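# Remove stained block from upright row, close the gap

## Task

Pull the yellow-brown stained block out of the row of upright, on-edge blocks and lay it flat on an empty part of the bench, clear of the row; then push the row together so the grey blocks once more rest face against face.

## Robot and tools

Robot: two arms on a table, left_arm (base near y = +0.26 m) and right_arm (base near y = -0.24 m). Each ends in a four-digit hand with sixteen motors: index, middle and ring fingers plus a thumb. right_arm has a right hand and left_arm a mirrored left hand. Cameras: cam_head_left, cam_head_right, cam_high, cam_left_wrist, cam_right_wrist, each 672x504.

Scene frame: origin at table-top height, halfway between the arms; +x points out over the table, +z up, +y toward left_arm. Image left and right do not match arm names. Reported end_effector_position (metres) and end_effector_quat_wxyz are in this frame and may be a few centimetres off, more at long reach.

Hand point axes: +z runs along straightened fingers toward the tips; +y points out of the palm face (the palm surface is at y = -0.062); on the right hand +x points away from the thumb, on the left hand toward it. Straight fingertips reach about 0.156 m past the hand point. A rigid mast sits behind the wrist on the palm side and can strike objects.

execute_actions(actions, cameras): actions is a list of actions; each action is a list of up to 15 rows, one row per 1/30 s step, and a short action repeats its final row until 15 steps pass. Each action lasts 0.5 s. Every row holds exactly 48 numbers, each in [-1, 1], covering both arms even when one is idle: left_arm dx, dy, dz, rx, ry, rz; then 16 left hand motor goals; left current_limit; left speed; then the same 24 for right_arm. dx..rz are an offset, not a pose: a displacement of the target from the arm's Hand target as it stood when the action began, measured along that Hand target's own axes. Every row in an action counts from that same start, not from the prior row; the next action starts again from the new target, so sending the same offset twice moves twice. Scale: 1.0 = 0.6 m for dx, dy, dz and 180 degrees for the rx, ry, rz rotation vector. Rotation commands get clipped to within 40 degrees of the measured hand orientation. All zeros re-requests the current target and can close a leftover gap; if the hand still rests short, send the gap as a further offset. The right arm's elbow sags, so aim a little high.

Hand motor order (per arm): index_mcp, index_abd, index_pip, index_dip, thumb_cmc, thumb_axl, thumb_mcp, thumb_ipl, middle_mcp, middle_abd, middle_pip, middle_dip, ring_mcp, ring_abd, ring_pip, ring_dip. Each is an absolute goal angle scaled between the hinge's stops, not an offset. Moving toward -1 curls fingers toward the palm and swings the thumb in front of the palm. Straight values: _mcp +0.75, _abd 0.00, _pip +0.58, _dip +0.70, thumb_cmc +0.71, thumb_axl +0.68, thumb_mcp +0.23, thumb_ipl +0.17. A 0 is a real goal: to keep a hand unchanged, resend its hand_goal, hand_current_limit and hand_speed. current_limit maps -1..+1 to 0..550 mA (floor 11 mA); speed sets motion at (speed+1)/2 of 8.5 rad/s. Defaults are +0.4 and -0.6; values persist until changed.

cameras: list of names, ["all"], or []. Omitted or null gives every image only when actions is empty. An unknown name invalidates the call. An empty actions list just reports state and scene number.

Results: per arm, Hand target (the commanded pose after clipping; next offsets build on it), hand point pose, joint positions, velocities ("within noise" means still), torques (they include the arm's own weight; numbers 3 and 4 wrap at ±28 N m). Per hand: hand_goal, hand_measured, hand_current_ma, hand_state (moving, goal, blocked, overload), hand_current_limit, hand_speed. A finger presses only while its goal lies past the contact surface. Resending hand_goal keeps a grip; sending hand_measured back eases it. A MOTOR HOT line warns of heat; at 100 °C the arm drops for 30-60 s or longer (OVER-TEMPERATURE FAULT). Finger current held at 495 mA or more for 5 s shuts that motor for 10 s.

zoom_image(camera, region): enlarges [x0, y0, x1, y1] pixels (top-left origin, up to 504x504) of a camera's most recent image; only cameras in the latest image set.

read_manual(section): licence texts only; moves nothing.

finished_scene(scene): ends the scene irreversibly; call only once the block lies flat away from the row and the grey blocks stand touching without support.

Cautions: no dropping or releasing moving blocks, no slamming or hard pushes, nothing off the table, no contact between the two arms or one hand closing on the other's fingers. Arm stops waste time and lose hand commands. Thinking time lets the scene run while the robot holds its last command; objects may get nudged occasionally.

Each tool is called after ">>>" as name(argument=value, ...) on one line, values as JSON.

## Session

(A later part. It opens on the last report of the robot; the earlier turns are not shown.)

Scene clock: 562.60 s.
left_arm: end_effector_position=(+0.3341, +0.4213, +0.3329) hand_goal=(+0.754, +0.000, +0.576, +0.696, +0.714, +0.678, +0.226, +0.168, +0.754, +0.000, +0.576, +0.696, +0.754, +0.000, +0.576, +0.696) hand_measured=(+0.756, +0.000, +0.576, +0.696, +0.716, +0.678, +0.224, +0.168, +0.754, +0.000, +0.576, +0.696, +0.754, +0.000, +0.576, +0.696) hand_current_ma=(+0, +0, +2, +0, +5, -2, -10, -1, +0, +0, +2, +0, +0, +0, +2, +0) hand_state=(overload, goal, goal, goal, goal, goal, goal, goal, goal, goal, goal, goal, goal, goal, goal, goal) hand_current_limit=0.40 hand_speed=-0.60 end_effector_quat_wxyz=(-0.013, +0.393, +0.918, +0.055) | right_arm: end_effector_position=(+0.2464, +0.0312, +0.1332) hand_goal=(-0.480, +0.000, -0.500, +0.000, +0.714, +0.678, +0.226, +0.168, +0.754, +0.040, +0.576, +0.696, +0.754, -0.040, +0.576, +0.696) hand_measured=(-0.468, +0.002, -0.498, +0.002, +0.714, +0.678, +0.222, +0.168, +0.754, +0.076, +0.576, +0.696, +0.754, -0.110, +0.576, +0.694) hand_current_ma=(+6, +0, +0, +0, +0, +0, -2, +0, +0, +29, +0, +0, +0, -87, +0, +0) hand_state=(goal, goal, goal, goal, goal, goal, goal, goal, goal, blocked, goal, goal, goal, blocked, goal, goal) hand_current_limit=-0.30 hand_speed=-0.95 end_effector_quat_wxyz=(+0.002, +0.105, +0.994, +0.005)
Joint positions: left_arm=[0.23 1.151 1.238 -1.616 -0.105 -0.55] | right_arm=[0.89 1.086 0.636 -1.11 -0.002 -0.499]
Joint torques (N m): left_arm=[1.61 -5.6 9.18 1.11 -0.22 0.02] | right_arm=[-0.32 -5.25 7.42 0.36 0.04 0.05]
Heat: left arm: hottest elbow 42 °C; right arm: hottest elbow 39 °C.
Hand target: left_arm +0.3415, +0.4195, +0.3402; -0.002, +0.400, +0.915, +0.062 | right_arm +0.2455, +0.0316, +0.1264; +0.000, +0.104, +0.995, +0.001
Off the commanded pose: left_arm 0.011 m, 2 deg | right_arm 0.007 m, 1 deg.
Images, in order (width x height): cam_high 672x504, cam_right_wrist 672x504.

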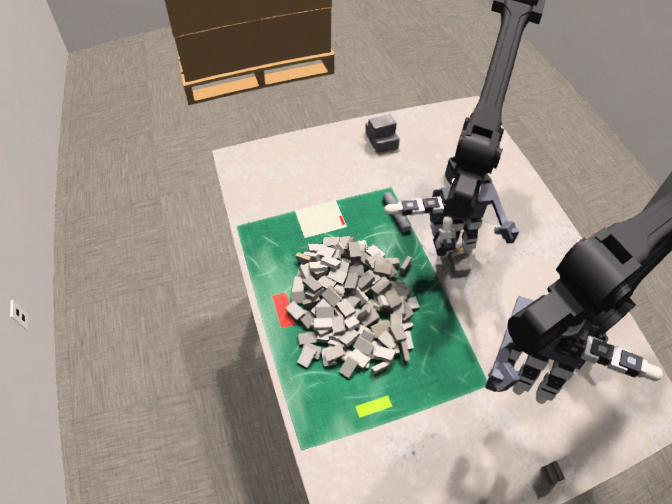

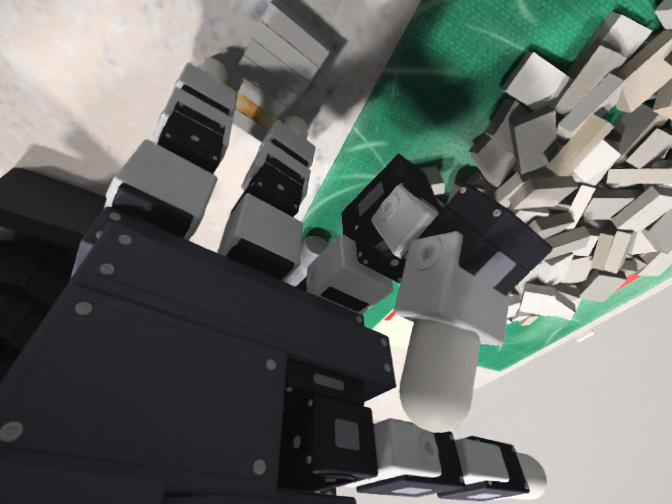

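>>> execute_actions(actions=[[[0,0,0,0,0,0,0.754,0,0.576,0.696,0.714,0.678,0.226,0.168,0.754,0,0.576,0.696,0.754,0,0.576,0.696,0.4,-0.6,0,0,0,0,0,0,-0.48,0,-0.5,0,0.714,0.678,0.226,0.168,0.754,0.16,0.576,0.696,0.754,-0.2,0.576,0.696,0.4,-0.9]],[[0,0,0,0,0,0,0.754,0,0.576,0.696,0.714,0.678,0.226,0.168,0.754,0,0.576,0.696,0.754,0,0.576,0.696,0.4,-0.6,0,-0.008,0,0,0,0,-0.48,0,-0.5,0,0.714,0.678,0.226,0.168,0.754,0.16,0.576,0.696,0.754,-0.2,0.576,0.696,0.4,-0.9]]], cameras=["cam_high","cam_right_wrist"])

>>> zoom_image(camera="cam_right_wrist", region=[150, 20, 350, 170])

>>> zoom_image(camera="cam_high", region=[430, 220, 500, 290])

Scene clock: 593.20 s.
left_arm: end_effector_position=(+0.3341, +0.4213, +0.3329) hand_goal=(+0.754, +0.000, +0.576, +0.696, +0.714, +0.678, +0.226, +0.168, +0.754, +0.000, +0.576, +0.696, +0.754, +0.000, +0.576, +0.696) hand_measured=(+0.756, +0.000, +0.576, +0.696, +0.716, +0.678, +0.224, +0.168, +0.754, +0.000, +0.576, +0.696, +0.754, +0.000, +0.576, +0.696) hand_current_ma=(+0, +0, +2, +0, +5, -2, -10, -1, +0, +0, +2, +0, +0, +0, +2, +0) hand_state=(overload, goal, goal, goal, goal, goal, goal, goal, goal, goal, goal, goal, goal, goal, goal, goal) hand_current_limit=0.40 hand_speed=-0.60 end_effector_quat_wxyz=(-0.013, +0.393, +0.918, +0.055) | right_arm: end_effector_position=(+0.2447, +0.0293, +0.1305) hand_goal=(-0.480, +0.000, -0.500, +0.000, +0.714, +0.678, +0.226, +0.168, +0.754, +0.160, +0.576, +0.696, +0.754, -0.200, +0.576, +0.696) hand_measured=(-0.468, +0.002, -0.498, +0.002, +0.714, +0.678, +0.222, +0.168, +0.752, +0.160, +0.576, +0.696, +0.754, -0.194, +0.576, +0.694) hand_current_ma=(+6, +0, +0, +0, +0, +0, -2, +0, +0, +0, +0, +0, +0, +1, +0, +0) hand_state=(goal, goal, goal, goal, goal, goal, goal, goal, goal, goal, goal, goal, goal, goal, goal, goal) hand_current_limit=0.40 hand_speed=-0.90 end_effector_quat_wxyz=(+0.001, +0.105, +0.994, +0.003)
Joint positions: left_arm=[0.23 1.151 1.238 -1.616 -0.105 -0.55] | right_arm=[0.89 1.086 0.63 -1.11 -0.002 -0.499]
Joint torques (N m): left_arm=[1.61 -5.6 9.22 1.11 -0.2 0.02] | right_arm=[-0.85 -6.42 7.17 0.23 0.05 -0.06]
Heat: left arm: hottest elbow 42 °C; right arm: hottest elbow 39 °C.
Hand target: left_arm +0.3415, +0.4195, +0.3402; -0.002, +0.400, +0.915, +0.062 | right_arm +0.2446, +0.0270, +0.1264; +0.000, +0.104, +0.995, +0.001
Off the commanded pose: left_arm 0.011 m, 2 deg | right_arm 0.005 m, 0 deg.
Images, in order (width x height): cam_high 672x504, cam_right_wrist 672x504.

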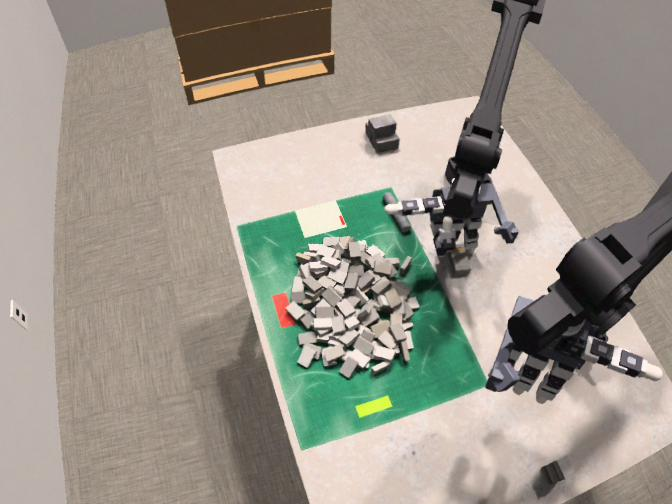

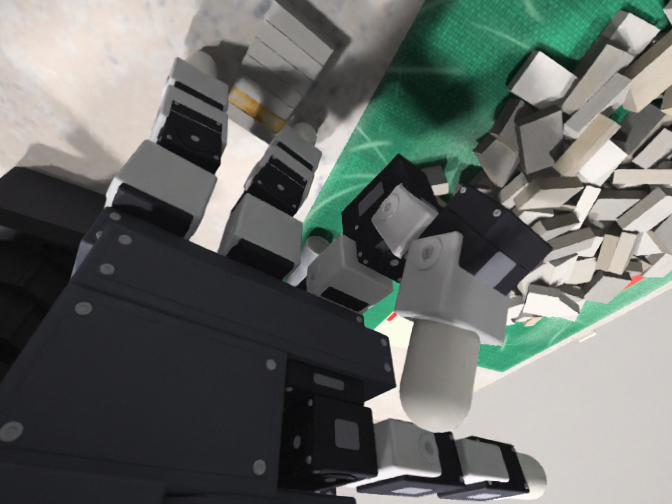

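Scaled by 2.520 from the camera's 672x504 image, which has a finer 960x720 frame.

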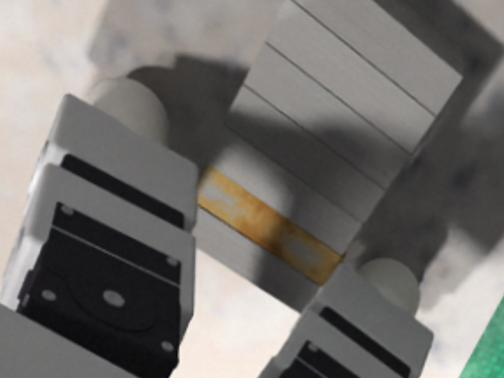

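Scaled by 7.200 from the camera's 672x504 image, which has a finer 960x720 frame.

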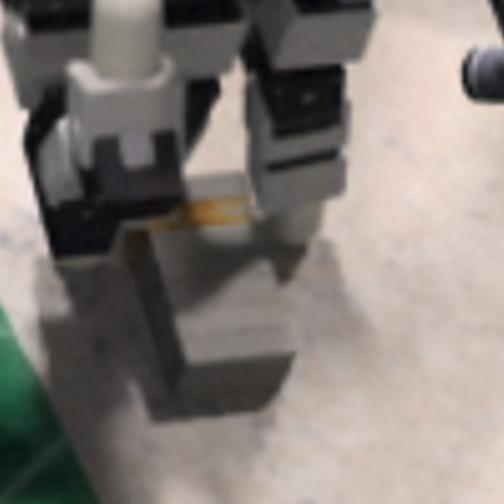

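>>> execute_actions(actions=[[[0,0,0,0,0,0,0.754,0,0.576,0.696,0.714,0.678,0.226,0.168,0.754,0,0.576,0.696,0.754,0,0.576,0.696,0.4,-0.6,0,-0.002,0,0,0,0,-0.48,0,-0.5,0,0.714,0.678,0.226,0.168,0.754,0.04,0.576,0.696,0.754,-0.05,0.576,0.696,-0.3,-0.95]],[[0,0,0,0,0,0,0.754,0,0.576,0.696,0.714,0.678,0.226,0.168,0.754,0,0.576,0.696,0.754,0,0.576,0.696,0.4,-0.6,0,0,0,0,0,0,-0.48,0,-0.5,0,0.714,0.678,0.226,0.168,0.754,0.02,0.576,0.696,0.754,-0.03,0.576,0.696,-0.2,-0.95]]], cameras=["cam_high","cam_right_wrist"])

>>> zoom_image(camera="cam_right_wrist", region=[150, 20, 350, 170])

>>> zoom_image(camera="cam_high", region=[430, 220, 500, 290])

Scene clock: 609.10 s.
left_arm: end_effector_position=(+0.3341, +0.4213, +0.3329) hand_goal=(+0.754, +0.000, +0.576, +0.696, +0.714, +0.678, +0.226, +0.168, +0.754, +0.000, +0.576, +0.696, +0.754, +0.000, +0.576, +0.696) hand_measured=(+0.756, +0.000, +0.576, +0.696, +0.716, +0.678, +0.224, +0.168, +0.754, +0.000, +0.576, +0.696, +0.754, +0.000, +0.576, +0.696) hand_current_ma=(+0, +0, +2, +0, +5, -2, -10, -1, +0, +0, +2, +0, +0, +0, +2, +0) hand_state=(overload, goal, goal, goal, goal, goal, goal, goal, goal, goal, goal, goal, goal, goal, goal, goal) hand_current_limit=0.40 hand_speed=-0.60 end_effector_quat_wxyz=(-0.013, +0.393, +0.918, +0.055) | right_arm: end_effector_position=(+0.2453, +0.0288, +0.1305) hand_goal=(-0.480, +0.000, -0.500, +0.000, +0.714, +0.678, +0.226, +0.168, +0.754, +0.020, +0.576, +0.696, +0.754, -0.030, +0.576, +0.696) hand_measured=(-0.468, +0.002, -0.498, +0.002, +0.714, +0.678, +0.222, +0.168, +0.750, +0.114, +0.574, +0.696, +0.754, -0.080, +0.576, +0.694) hand_current_ma=(+6, +0, +0, +0, +0, +0, -2, +0, -1, +146, +0, +0, +0, -50, +0, +0) hand_state=(goal, goal, goal, goal, goal, goal, goal, goal, goal, blocked, goal, goal, goal, blocked, goal, goal) hand_current_limit=-0.20 hand_speed=-0.95 end_effector_quat_wxyz=(+0.002, +0.106, +0.994, +0.002)
Joint positions: left_arm=[0.23 1.151 1.238 -1.616 -0.105 -0.55] | right_arm=[0.889 1.086 0.63 -1.11 0.001 -0.499]
Joint torques (N m): left_arm=[1.61 -5.6 9.21 1.11 -0.21 0.02] | right_arm=[-0.97 -6.77 7.01 0.16 -0.06 -0.08]
Heat: left arm: hottest elbow 42 °C; right arm: hottest elbow 38 °C.
Hand target: left_arm +0.3415, +0.4195, +0.3402; -0.002, +0.400, +0.915, +0.062 | right_arm +0.2443, +0.0258, +0.1264; +0.000, +0.105, +0.995, +0.001
Off the commanded pose: left_arm 0.011 m, 2 deg | right_arm 0.005 m, 0 deg.
Images, in order (width x height): cam_high 672x504, cam_right_wrist 672x504.

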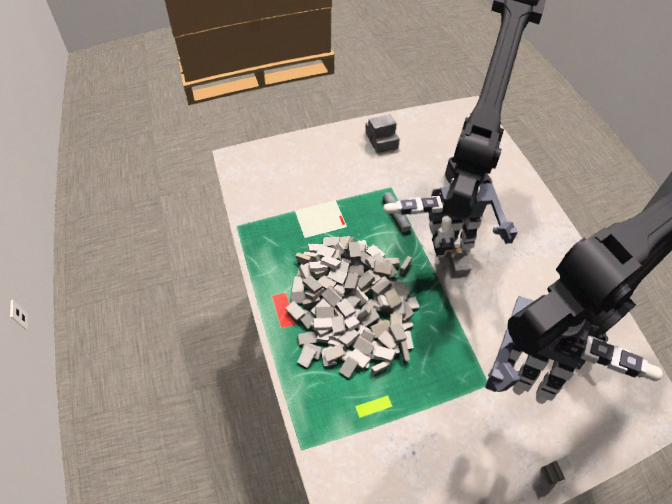

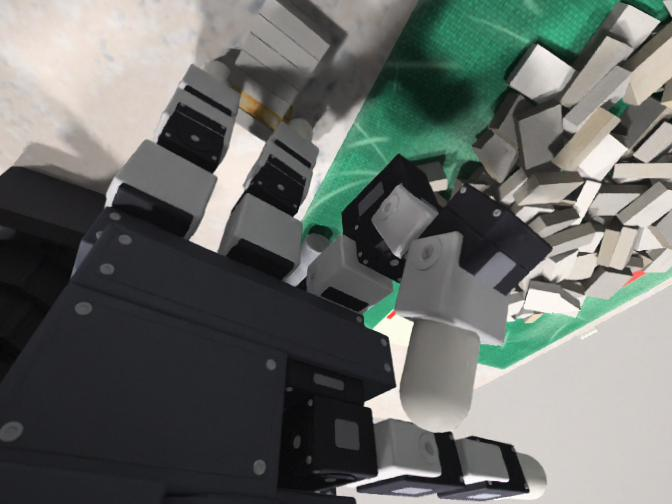

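Scaled by 2.520 from the camera's 672x504 image, which has a finer 960x720 frame.

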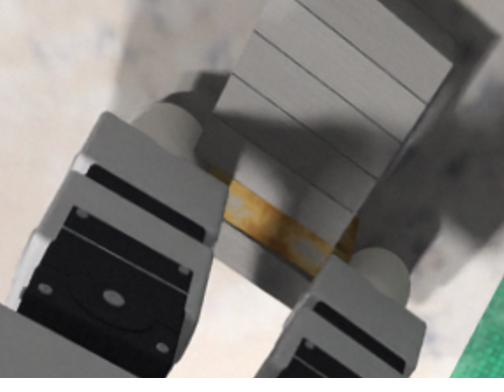

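Scaled by 7.200 from the camera's 672x504 image, which has a finer 960x720 frame.

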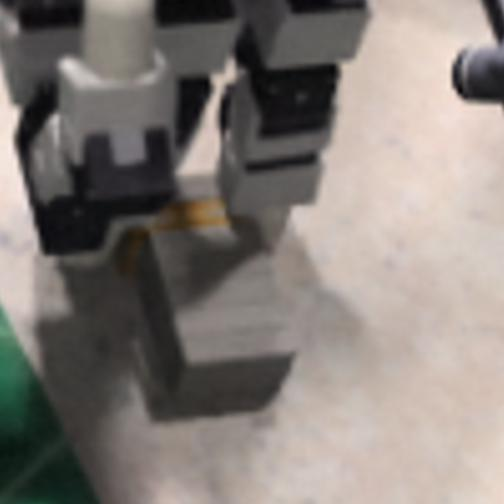

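>>> execute_actions(actions=[[[0,0,0,0,0,0,0.754,0,0.576,0.696,0.714,0.678,0.226,0.168,0.754,0,0.576,0.696,0.754,0,0.576,0.696,0.4,-0.6,0,0,0,0,0,0,-0.48,0,-0.5,0,0.714,0.678,0.226,0.168,0.754,0,0.576,0.696,0.754,0.01,0.576,0.696,0,-0.95]],[[0,0,0,0,0,0,0.754,0,0.576,0.696,0.714,0.678,0.226,0.168,0.754,0,0.576,0.696,0.754,0,0.576,0.696,0.4,-0.6,0,0,-0.02,0,0,0,-0.48,0,-0.5,0,0.714,0.678,0.226,0.168,0.754,0,0.576,0.696,0.754,0.01,0.576,0.696,0,-0.95]],[[0,0,0,0,0,0,0.754,0,0.576,0.696,0.714,0.678,0.226,0.168,0.754,0,0.576,0.696,0.754,0,0.576,0.696,0.4,-0.6,0,0,-0.02,0,0,0,-0.48,0,-0.5,0,0.714,0.678,0.226,0.168,0.754,0,0.576,0.696,0.754,0.01,0.576,0.696,0,-0.95]]], cameras=["cam_high","cam_right_wrist"])

>>> zoom_image(camera="cam_right_wrist", region=[150, 20, 350, 170])

>>> zoom_image(camera="cam_high", region=[430, 220, 500, 290])

Scene clock: 627.70 s.
left_arm: end_effector_position=(+0.3341, +0.4213, +0.3329) hand_goal=(+0.754, +0.000, +0.576, +0.696, +0.714, +0.678, +0.226, +0.168, +0.754, +0.000, +0.576, +0.696, +0.754, +0.000, +0.576, +0.696) hand_measured=(+0.756, +0.000, +0.576, +0.696, +0.716, +0.678, +0.224, +0.168, +0.754, +0.000, +0.576, +0.696, +0.754, +0.000, +0.576, +0.696) hand_current_ma=(+0, +0, +2, +0, +5, -2, -10, -1, +0, +0, +2, +0, +0, +0, +2, +0) hand_state=(overload, goal, goal, goal, goal, goal, goal, goal, goal, goal, goal, goal, goal, goal, goal, goal) hand_current_limit=0.40 hand_speed=-0.60 end_effector_quat_wxyz=(-0.013, +0.393, +0.918, +0.055) | right_arm: end_effector_position=(+0.2361, +0.0179, +0.1336) hand_goal=(-0.480, +0.000, -0.500, +0.000, +0.714, +0.678, +0.226, +0.168, +0.754, +0.000, +0.576, +0.696, +0.754, +0.010, +0.576, +0.696) hand_measured=(-0.468, +0.002, -0.498, +0.002, +0.714, +0.678, +0.222, +0.168, +0.752, +0.104, +0.574, +0.696, +0.750, -0.074, +0.574, +0.694) hand_current_ma=(+6, +0, +0, +0, +0, +0, -2, +0, +0, +173, +0, +0, -1, -122, +0, +0) hand_state=(goal, goal, goal, goal, goal, goal, goal, goal, goal, blocked, goal, goal, goal, blocked, goal, goal) hand_current_limit=0.00 hand_speed=-0.95 end_effector_quat_wxyz=(-0.008, +0.106, +0.994, -0.013)
Joint positions: left_arm=[0.23 1.151 1.238 -1.616 -0.105 -0.55] | right_arm=[0.889 1.059 0.63 -1.172 0.001 -0.499]
Joint torques (N m): left_arm=[1.55 -5.6 9.18 1.09 -0.21 0.02] | right_arm=[-1.03 -7 10.62 -0.54 -0.07 -0.07]
Heat: left arm: hottest elbow 42 °C; right arm: hottest elbow 38 °C.
Hand target: left_arm +0.3415, +0.4195, +0.3402; -0.002, +0.400, +0.915, +0.062 | right_arm +0.2443, +0.0258, +0.1504; +0.000, +0.105, +0.995, +0.001
Off the commanded pose: left_arm 0.011 m, 2 deg | right_arm 0.020 m, 2 deg.
Images, in order (width x height): cam_high 672x504, cam_right_wrist 672x504.

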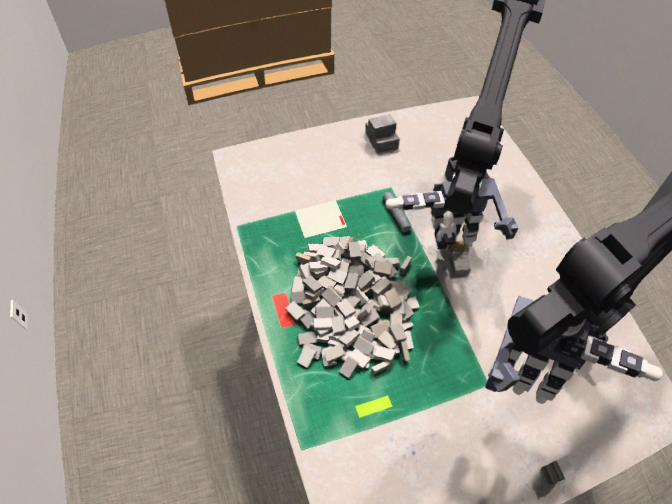

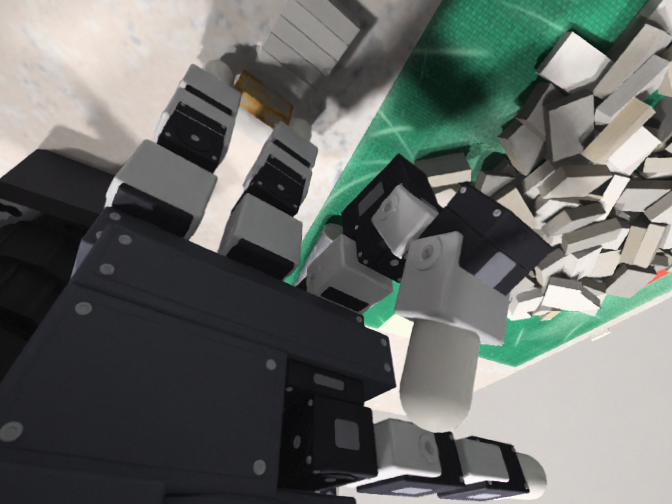

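Scaled by 2.520 from the camera's 672x504 image, which has a finer 960x720 frame.

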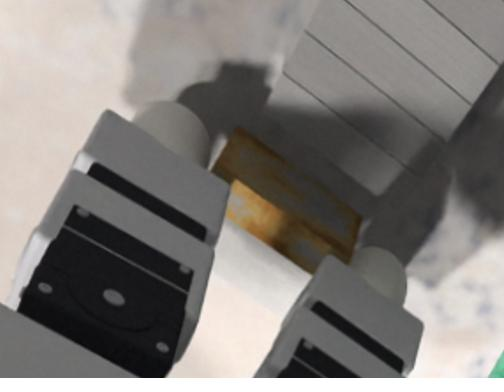

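Scaled by 7.200 from the camera's 672x504 image, which has a finer 960x720 frame.

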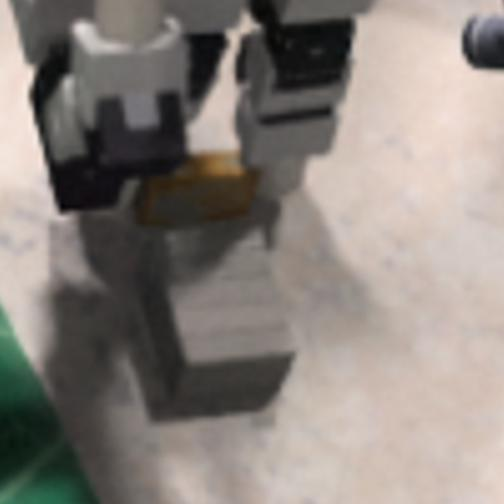

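>>> execute_actions(actions=[[[0,0,0,0,0,0,0.754,0,0.576,0.696,0.714,0.678,0.226,0.168,0.754,0,0.576,0.696,0.754,0,0.576,0.696,0.4,-0.6,0,0,-0.02,0,0,0,-0.48,0,-0.5,0,0.714,0.678,0.226,0.168,0.754,0,0.576,0.696,0.754,0.01,0.576,0.696,0,-0.95]],[[0,0,0,0,0,0,0.754,0,0.576,0.696,0.714,0.678,0.226,0.168,0.754,0,0.576,0.696,0.754,0,0.576,0.696,0.4,-0.6,0,0,-0.02,0,0,0,-0.48,0,-0.5,0,0.714,0.678,0.226,0.168,0.754,0,0.576,0.696,0.754,0.01,0.576,0.696,0,-0.95]]], cameras=["cam_high","cam_right_wrist"])

>>> zoom_image(camera="cam_right_wrist", region=[150, 0, 350, 150])

>>> zoom_image(camera="cam_high", region=[430, 220, 500, 290])

Scene clock: 641.93 s.
left_arm: end_effector_position=(+0.3341, +0.4213, +0.3329) hand_goal=(+0.754, +0.000, +0.576, +0.696, +0.714, +0.678, +0.226, +0.168, +0.754, +0.000, +0.576, +0.696, +0.754, +0.000, +0.576, +0.696) hand_measured=(+0.756, +0.000, +0.576, +0.696, +0.716, +0.678, +0.224, +0.168, +0.754, +0.000, +0.576, +0.696, +0.754, +0.000, +0.576, +0.696) hand_current_ma=(+0, +0, +2, +0, +5, -2, -10, -1, +0, +0, +2, +0, +0, +0, +2, +0) hand_state=(overload, goal, goal, goal, goal, goal, goal, goal, goal, goal, goal, goal, goal, goal, goal, goal) hand_current_limit=0.40 hand_speed=-0.60 end_effector_quat_wxyz=(-0.013, +0.393, +0.918, +0.055) | right_arm: end_effector_position=(+0.2341, +0.0156, +0.1529) hand_goal=(-0.480, +0.000, -0.500, +0.000, +0.714, +0.678, +0.226, +0.168, +0.754, +0.000, +0.576, +0.696, +0.754, +0.010, +0.576, +0.696) hand_measured=(-0.468, +0.002, -0.498, +0.002, +0.714, +0.678, +0.222, +0.168, +0.752, +0.102, +0.576, +0.696, +0.752, -0.074, +0.574, +0.694) hand_current_ma=(+6, +0, +0, +0, +0, +0, -2, +0, +0, +172, +0, +0, -1, -122, +0, +0) hand_state=(goal, goal, goal, goal, goal, goal, goal, goal, goal, blocked, goal, goal, goal, blocked, goal, goal) hand_current_limit=0.00 hand_speed=-0.95 end_effector_quat_wxyz=(-0.011, +0.106, +0.994, -0.017)
Joint positions: left_arm=[0.23 1.151 1.238 -1.616 -0.105 -0.55] | right_arm=[0.889 1.03 0.669 -1.25 0.001 -0.499]
Joint torques (N m): left_arm=[1.61 -5.48 9.21 1.1 -0.21 0.02] | right_arm=[-0.91 -6.89 11.59 -0.54 -0.06 -0.09]
Heat: left arm: hottest elbow 42 °C; right arm: hottest elbow 39 °C.
Hand target: left_arm +0.3415, +0.4195, +0.3402; -0.002, +0.400, +0.915, +0.062 | right_arm +0.2443, +0.0257, +0.1744; +0.000, +0.105, +0.995, +0.001
Off the commanded pose: left_arm 0.011 m, 2 deg | right_arm 0.026 m, 2 deg.
Images, in order (width x height): cam_high 672x504, cam_right_wrist 672x504.

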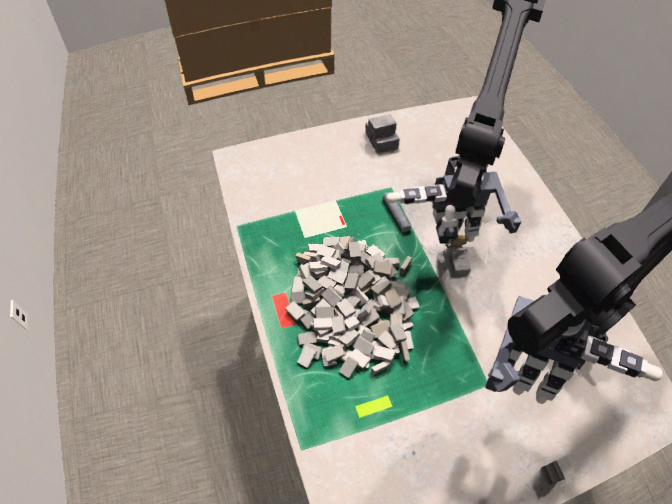

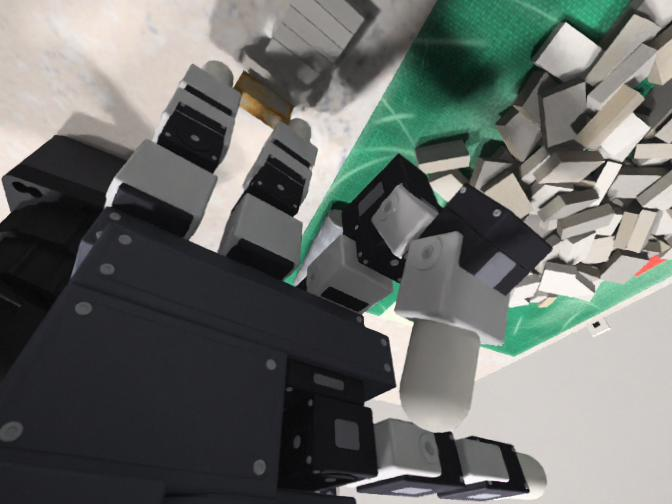

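Scaled by 2.520 from the camera's 672x504 image, which has a finer 960x720 frame.

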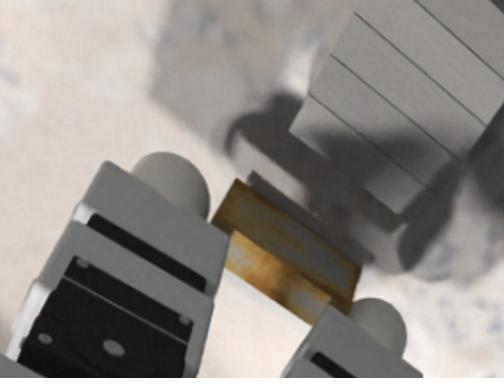

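Scaled by 7.200 from the camera's 672x504 image, which has a finer 960x720 frame.

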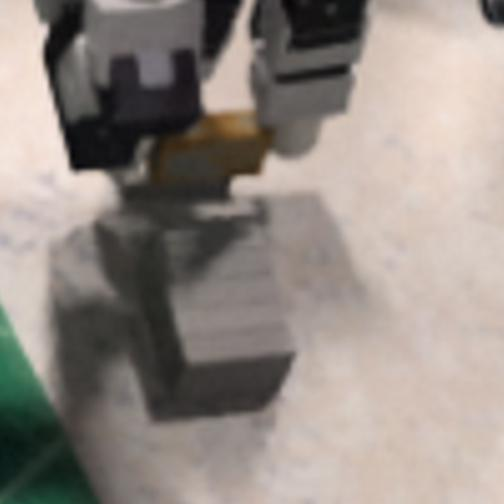

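>>> execute_actions(actions=[[[0,0,0,0,0,0,0.754,0,0.576,0.696,0.714,0.678,0.226,0.168,0.754,0,0.576,0.696,0.754,0,0.576,0.696,0.4,-0.6,0.0042,0.0028,-0.0255,0,0,0,-0.48,0,-0.5,0,0.714,0.678,0.226,0.168,0.754,0,0.576,0.696,0.754,0.01,0.576,0.696,0,-0.95]],[[0,0,0,0,0,0,0.754,0,0.576,0.696,0.714,0.678,0.226,0.168,0.754,0,0.576,0.696,0.754,0,0.576,0.696,0.4,-0.6,0.0042,0.0028,-0.0255,0,0,0,-0.48,0,-0.5,0,0.714,0.678,0.226,0.168,0.754,0,0.576,0.696,0.754,0.01,0.576,0.696,0,-0.95]]], cameras=["cam_high","cam_right_wrist","cam_head_left","cam_head_right"])

>>> zoom_image(camera="cam_right_wrist", region=[150, 0, 350, 150])

>>> zoom_image(camera="cam_high", region=[430, 220, 500, 290])

Scene clock: 716.30 s.
left_arm: end_effector_position=(+0.3341, +0.4213, +0.3329) hand_goal=(+0.754, +0.000, +0.576, +0.696, +0.714, +0.678, +0.226, +0.168, +0.754, +0.000, +0.576, +0.696, +0.754, +0.000, +0.576, +0.696) hand_measured=(+0.756, +0.000, +0.576, +0.696, +0.716, +0.678, +0.224, +0.168, +0.754, +0.000, +0.576, +0.696, +0.754, +0.000, +0.576, +0.696) hand_current_ma=(+0, +0, +2, +0, +5, -2, -10, -1, +0, +0, +2, +0, +0, +0, +2, +0) hand_state=(overload, goal, goal, goal, goal, goal, goal, goal, goal, goal, goal, goal, goal, goal, goal, goal) hand_current_limit=0.40 hand_speed=-0.60 end_effector_quat_wxyz=(-0.013, +0.393, +0.918, +0.055) | right_arm: end_effector_position=(+0.2337, +0.0185, +0.1827) hand_goal=(-0.480, +0.000, -0.500, +0.000, +0.714, +0.678, +0.226, +0.168, +0.754, +0.000, +0.576, +0.696, +0.754, +0.010, +0.576, +0.696) hand_measured=(-0.468, +0.002, -0.498, +0.002, +0.714, +0.678, +0.222, +0.168, +0.754, +0.102, +0.576, +0.696, +0.752, -0.074, +0.574, +0.694) hand_current_ma=(+6, +0, +0, +0, +0, +0, -2, +0, +0, +171, +0, +0, +0, -122, +0, +0) hand_state=(goal, goal, goal, goal, goal, goal, goal, goal, goal, blocked, goal, goal, goal, blocked, goal, goal) hand_current_limit=0.00 hand_speed=-0.95 end_effector_quat_wxyz=(-0.011, +0.104, +0.994, -0.017)
Joint positions: left_arm=[0.23 1.151 1.238 -1.616 -0.105 -0.55] | right_arm=[0.897 1.005 0.736 -1.342 0.001 -0.493]
Joint torques (N m): left_arm=[1.61 -5.66 9.2 1.1 -0.2 0.02] | right_arm=[0.03 -6.89 11.92 -0.58 -0.11 0.11]
Heat: left arm: hottest elbow 43 °C; right arm: hottest elbow 41 °C.
Hand target: left_arm +0.3415, +0.4195, +0.3402; -0.002, +0.400, +0.915, +0.062 | right_arm +0.2400, +0.0300, +0.2050; +0.000, +0.105, +0.995, +0.001
Off the commanded pose: left_arm 0.011 m, 2 deg | right_arm 0.026 m, 2 deg.
Images, in order (width x height): cam_head_left 672x504, cam_head_right 672x504, cam_high 672x504, cam_right_wrist 672x504.

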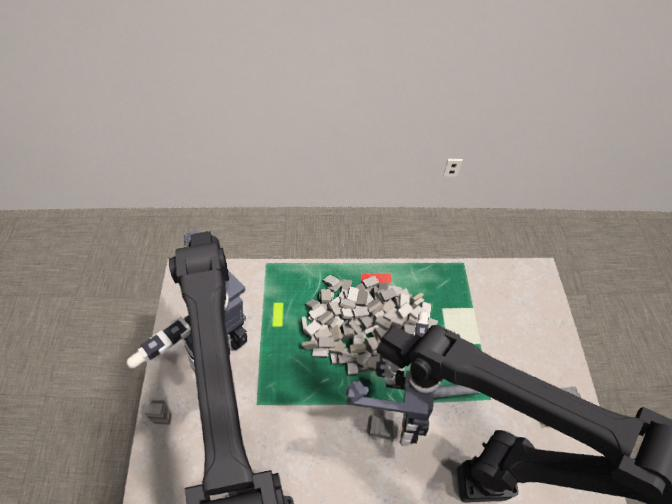

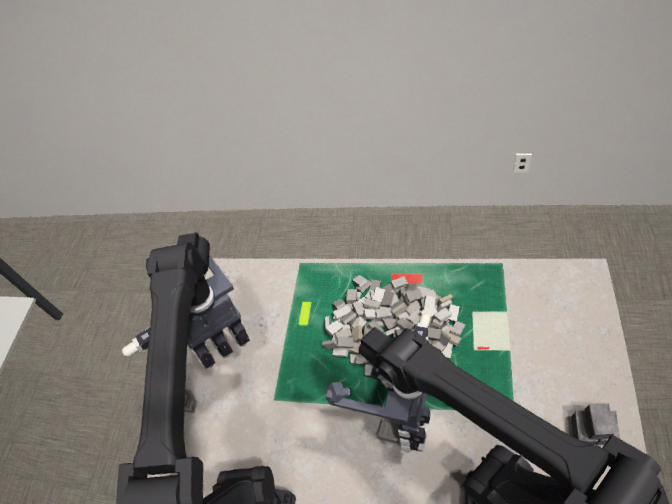

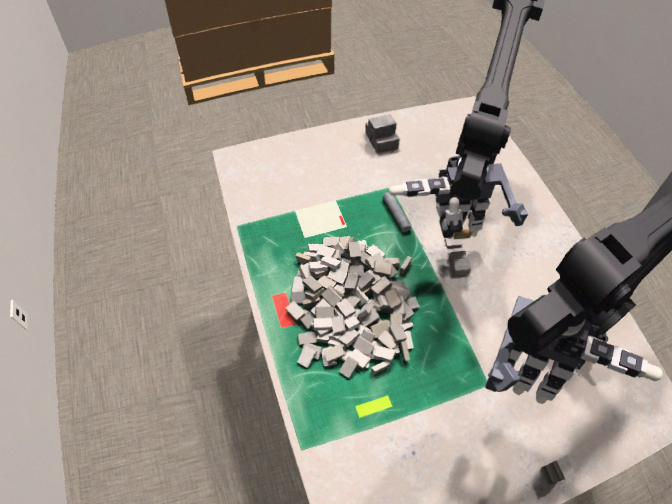

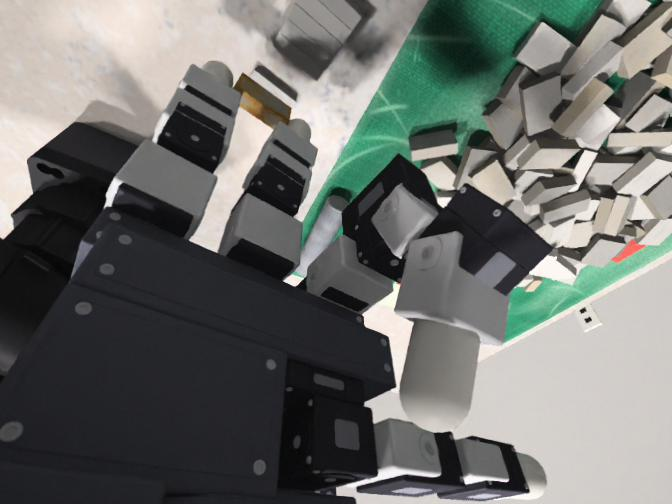

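Scaled by 2.520 from the camera's 672x504 image, which has a finer 960x720 frame.

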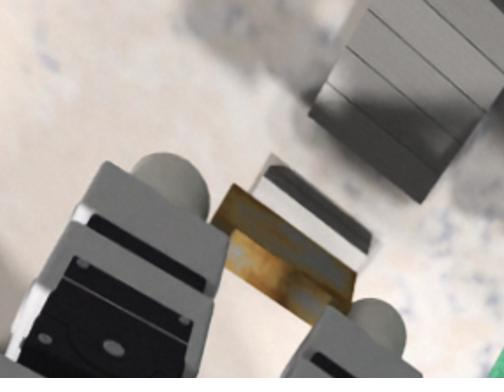

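Scaled by 7.200 from the camera's 672x504 image, which has a finer 960x720 frame.

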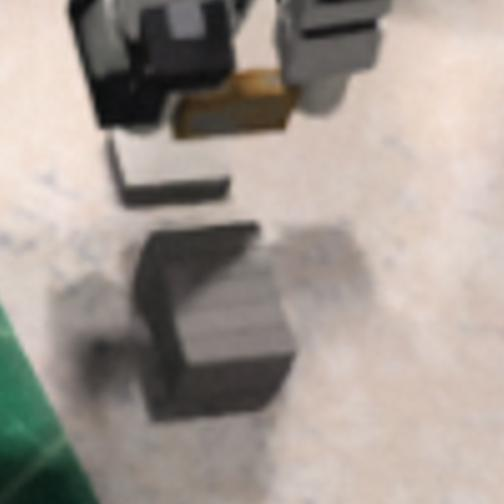

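>>> execute_actions(actions=[[[0,0,0,0,0,0,0.754,0,0.576,0.696,0.714,0.678,0.226,0.168,0.754,0,0.576,0.696,0.754,0,0.576,0.696,0.4,-0.6,0.0157,0.036,-0.005,-0.0556,0,0,-0.48,0,-0.5,0,0.714,0.678,0.226,0.168,0.754,0,0.576,0.696,0.754,0.01,0.576,0.696,0,-0.95]],[[0,0,0,0,0,0,0.754,0,0.576,0.696,0.714,0.678,0.226,0.168,0.754,0,0.576,0.696,0.754,0,0.576,0.696,0.4,-0.6,0.0157,0.0364,0.0012,-0.0556,0,0,-0.48,0,-0.5,0,0.714,0.678,0.226,0.168,0.754,0,0.576,0.696,0.754,0.01,0.576,0.696,0,-0.95]],[[0,0,0,0,0,0,0.754,0,0.576,0.696,0.714,0.678,0.226,0.168,0.754,0,0.576,0.696,0.754,0,0.576,0.696,0.4,-0.6,0.0157,0.0356,0.0075,-0.0556,0,0,-0.48,0,-0.5,0,0.714,0.678,0.226,0.168,0.754,0,0.576,0.696,0.754,0.01,0.576,0.696,0,-0.95]],[[0,0,0,0,0,0,0.754,0,0.576,0.696,0.714,0.678,0.226,0.168,0.754,0,0.576,0.696,0.754,0,0.576,0.696,0.4,-0.6,0.0157,0.0336,0.0137,-0.0556,0,0,-0.48,0,-0.5,0,0.714,0.678,0.226,0.168,0.754,0,0.576,0.696,0.754,0.01,0.576,0.696,0,-0.95]],[[0,0,0,0,0,0,0.754,0,0.576,0.696,0.714,0.678,0.226,0.168,0.754,0,0.576,0.696,0.754,0,0.576,0.696,0.4,-0.6,0.0157,0.0308,0.0194,-0.0556,0,0,-0.48,0,-0.5,0,0.714,0.678,0.226,0.168,0.754,0,0.576,0.696,0.754,0.01,0.576,0.696,0,-0.95]]], cameras=["cam_high","cam_right_wrist","cam_head_left","cam_head_right"])

>>> zoom_image(camera="cam_high", region=[420, 210, 560, 350])

Scene clock: 752.73 s.
left_arm: end_effector_position=(+0.3341, +0.4213, +0.3329) hand_goal=(+0.754, +0.000, +0.576, +0.696, +0.714, +0.678, +0.226, +0.168, +0.754, +0.000, +0.576, +0.696, +0.754, +0.000, +0.576, +0.696) hand_measured=(+0.756, +0.000, +0.576, +0.696, +0.716, +0.678, +0.224, +0.168, +0.754, +0.000, +0.576, +0.696, +0.754, +0.000, +0.576, +0.696) hand_current_ma=(+0, +0, +2, +0, +5, -2, -10, -1, +0, +0, +2, +0, +0, +0, +2, +0) hand_state=(overload, goal, goal, goal, goal, goal, goal, goal, goal, goal, goal, goal, goal, goal, goal, goal) hand_current_limit=0.40 hand_speed=-0.60 end_effector_quat_wxyz=(-0.013, +0.393, +0.918, +0.055) | right_arm: end_effector_position=(+0.2155, +0.1427, +0.2162) hand_goal=(-0.480, +0.000, -0.500, +0.000, +0.714, +0.678, +0.226, +0.168, +0.754, +0.000, +0.576, +0.696, +0.754, +0.010, +0.576, +0.696) hand_measured=(-0.468, +0.002, -0.498, +0.002, +0.718, +0.678, +0.222, +0.168, +0.766, +0.094, +0.582, +0.698, +0.774, -0.074, +0.584, +0.698) hand_current_ma=(+6, +0, +0, +0, +1, +0, -1, +0, +7, +146, +1, +0, +15, -122, +3, +0) hand_state=(goal, goal, goal, goal, goal, goal, goal, goal, goal, blocked, goal, goal, blocked, blocked, goal, goal) hand_current_limit=0.00 hand_speed=-0.95 end_effector_quat_wxyz=(+0.043, +0.092, +0.905, +0.413)
Joint positions: left_arm=[0.23 1.151 1.238 -1.616 -0.105 -0.55] | right_arm=[1.092 0.96 0.37 -0.148 -0.226 -0.203]
Joint torques (N m): left_arm=[1.55 -5.54 9.18 1.1 -0.21 0.02] | right_arm=[-0.26 -5.13 8.79 2.13 -0.07 0.1]
Heat: left arm: hottest elbow 43 °C; right arm: hottest elbow 42 °C.
Hand target: left_arm +0.3415, +0.4195, +0.3402; -0.002, +0.400, +0.915, +0.062 | right_arm +0.2165, +0.1454, +0.2203; +0.045, +0.095, +0.901, +0.421
Off the commanded pose: left_arm 0.011 m, 2 deg | right_arm 0.005 m, 1 deg.
Images, in order (width x height): cam_head_left 672x504, cam_head_right 672x504, cam_high 672x504, cam_right_wrist 672x504.

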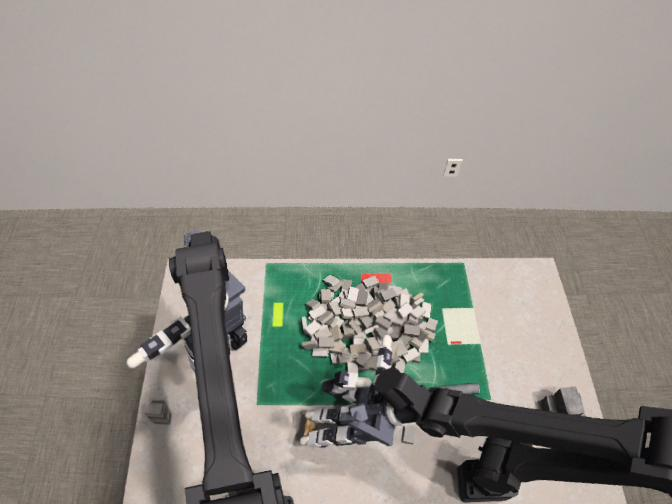

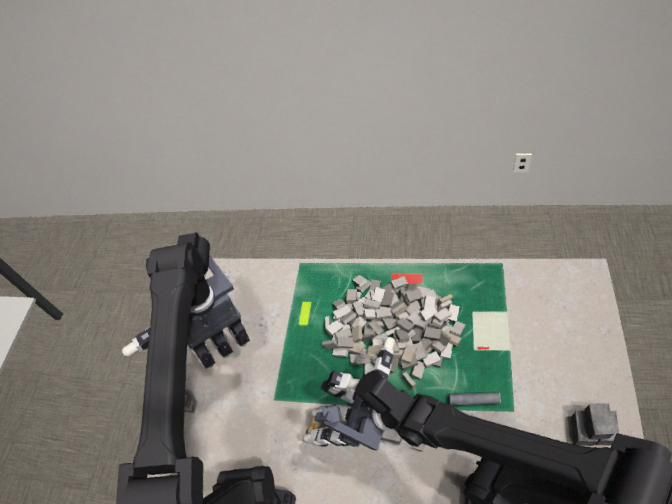

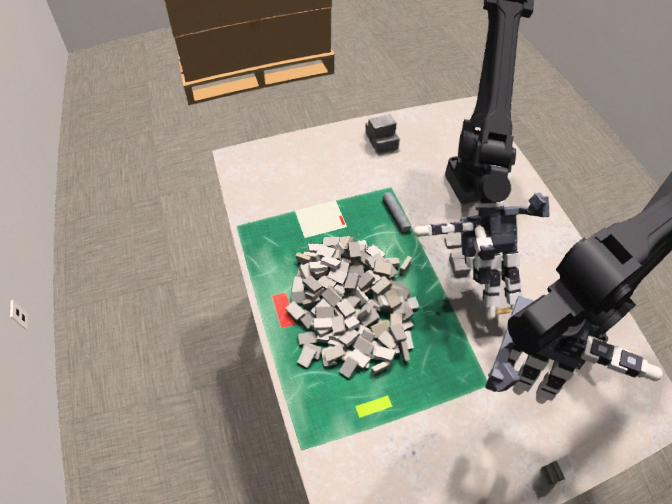

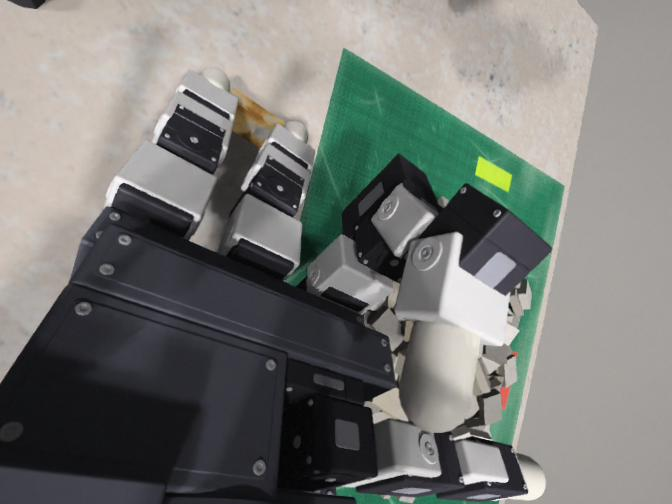

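Scaled by 3.600 from the camera's 672x504 image, which has a finer 960x720 frame.

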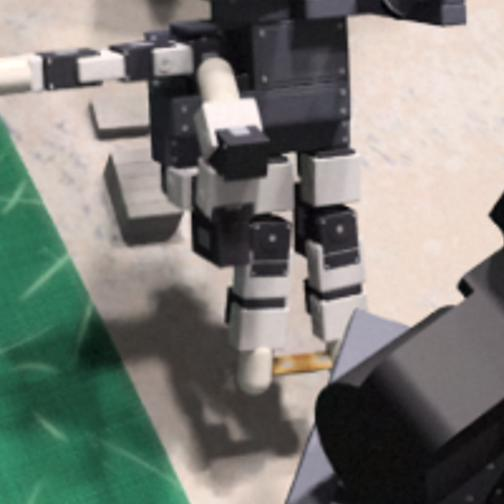

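>>> execute_actions(actions=[[[0,0,0,0,0,0,0.754,0,0.576,0.696,0.714,0.678,0.226,0.168,0.754,0,0.576,0.696,0.754,0,0.576,0.696,0.4,-0.6,0,-0.0319,0.0268,0,0,0,-0.48,0,-0.5,0,0.714,0.678,0.226,0.168,0.754,0,0.576,0.696,0.754,0.01,0.576,0.696,0,-0.95]],[[0,0,0,0,0,0,0.754,0,0.576,0.696,0.714,0.678,0.226,0.168,0.754,0,0.576,0.696,0.754,0,0.576,0.696,0.4,-0.6,0,-0.0319,0.0268,0,0,0,-0.48,0,-0.5,0,0.714,0.678,0.226,0.168,0.754,0,0.576,0.696,0.754,0.01,0.576,0.696,0,-0.95]]], cameras=["cam_high","cam_right_wrist","cam_head_left","cam_head_right"])

>>> zoom_image(camera="cam_head_left", region=[280, 390, 420, 480])

>>> zoom_image(camera="cam_right_wrist", region=[150, 20, 350, 170])

Scene clock: 770.80 s.
left_arm: end_effector_position=(+0.3341, +0.4213, +0.3329) hand_goal=(+0.754, +0.000, +0.576, +0.696, +0.714, +0.678, +0.226, +0.168, +0.754, +0.000, +0.576, +0.696, +0.754, +0.000, +0.576, +0.696) hand_measured=(+0.756, +0.000, +0.576, +0.696, +0.716, +0.678, +0.224, +0.168, +0.754, +0.000, +0.576, +0.696, +0.754, +0.000, +0.576, +0.696) hand_current_ma=(+0, +0, +2, +0, +5, -2, -10, -1, +0, +0, +2, +0, +0, +0, +2, +0) hand_state=(overload, goal, goal, goal, goal, goal, goal, goal, goal, goal, goal, goal, goal, goal, goal, goal) hand_current_limit=0.40 hand_speed=-0.60 end_effector_quat_wxyz=(-0.013, +0.393, +0.918, +0.055) | right_arm: end_effector_position=(+0.2161, +0.1429, +0.1659) hand_goal=(-0.480, +0.000, -0.500, +0.000, +0.714, +0.678, +0.226, +0.168, +0.754, +0.000, +0.576, +0.696, +0.754, +0.010, +0.576, +0.696) hand_measured=(-0.472, +0.002, -0.498, +0.002, +0.720, +0.678, +0.222, +0.168, +0.764, +0.094, +0.580, +0.698, +0.768, -0.074, +0.580, +0.696) hand_current_ma=(+4, +0, +0, +0, +1, +0, -1, +0, +5, +146, +1, +0, +8, -122, +1, +0) hand_state=(goal, goal, goal, goal, goal, goal, goal, goal, goal, blocked, goal, goal, goal, blocked, goal, goal) hand_current_limit=0.00 hand_speed=-0.95 end_effector_quat_wxyz=(+0.043, +0.094, +0.905, +0.412)
Joint positions: left_arm=[0.23 1.151 1.238 -1.616 -0.105 -0.55] | right_arm=[1.092 1.137 0.293 0.106 -0.224 -0.201]
Joint torques (N m): left_arm=[1.55 -5.6 9.2 1.1 -0.21 0.02] | right_arm=[-0.15 -6.36 7.19 2.13 -0.12 0.06]
Heat: left arm: hottest elbow 43 °C; right arm: hottest elbow 42 °C.
Hand target: left_arm +0.3415, +0.4195, +0.3402; -0.002, +0.400, +0.915, +0.062 | right_arm +0.2165, +0.1455, +0.1703; +0.044, +0.095, +0.901, +0.421
Off the commanded pose: left_arm 0.011 m, 2 deg | right_arm 0.005 m, 1 deg.
Images, in order (width x height): cam_head_left 672x504, cam_head_right 672x504, cam_high 672x504, cam_right_wrist 672x504.

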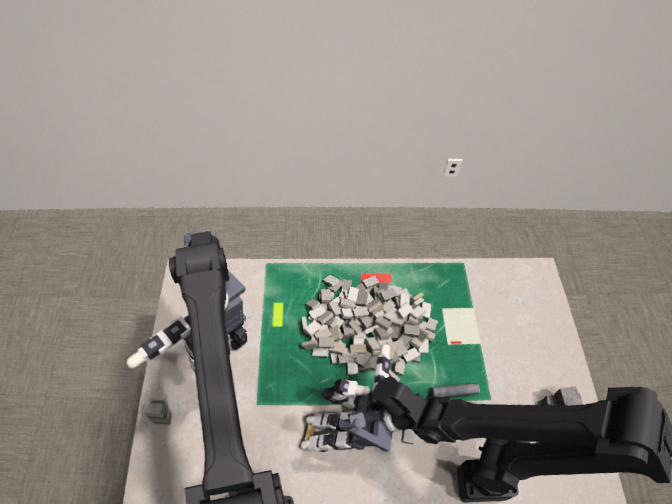

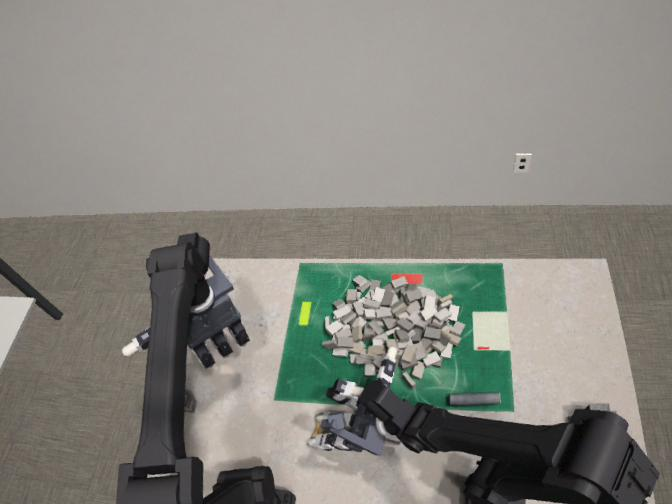

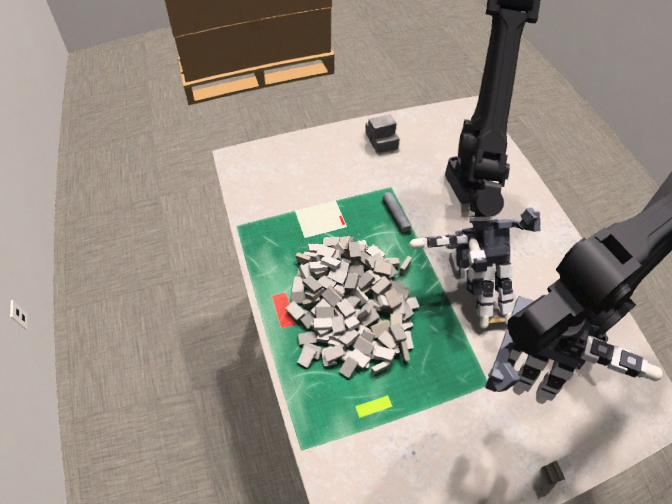

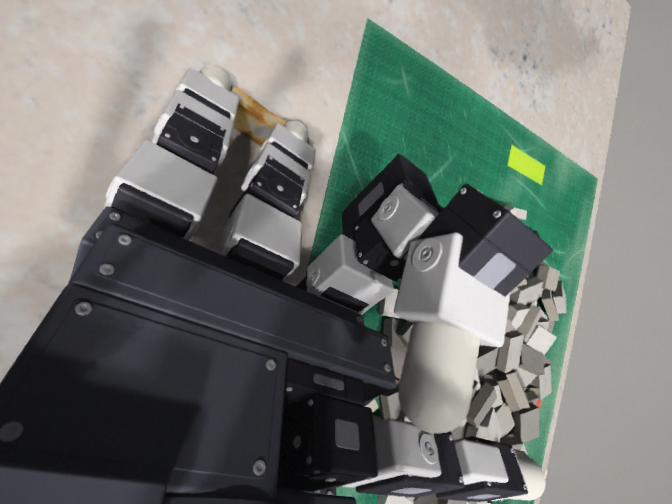

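Scaled by 3.600 from the camera's 672x504 image, which has a finer 960x720 frame.

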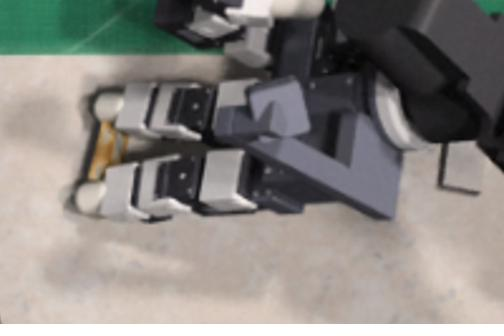

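Scaled by 2.520 from the camera's 672x504 image, which has a finer 960x720 frame.

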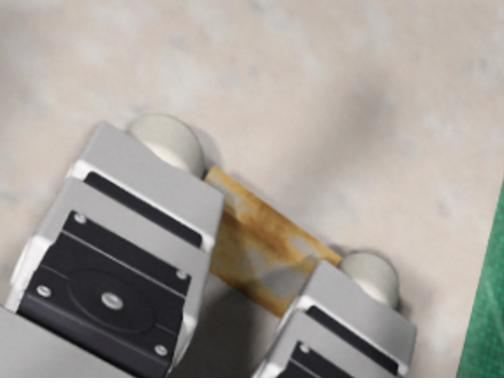

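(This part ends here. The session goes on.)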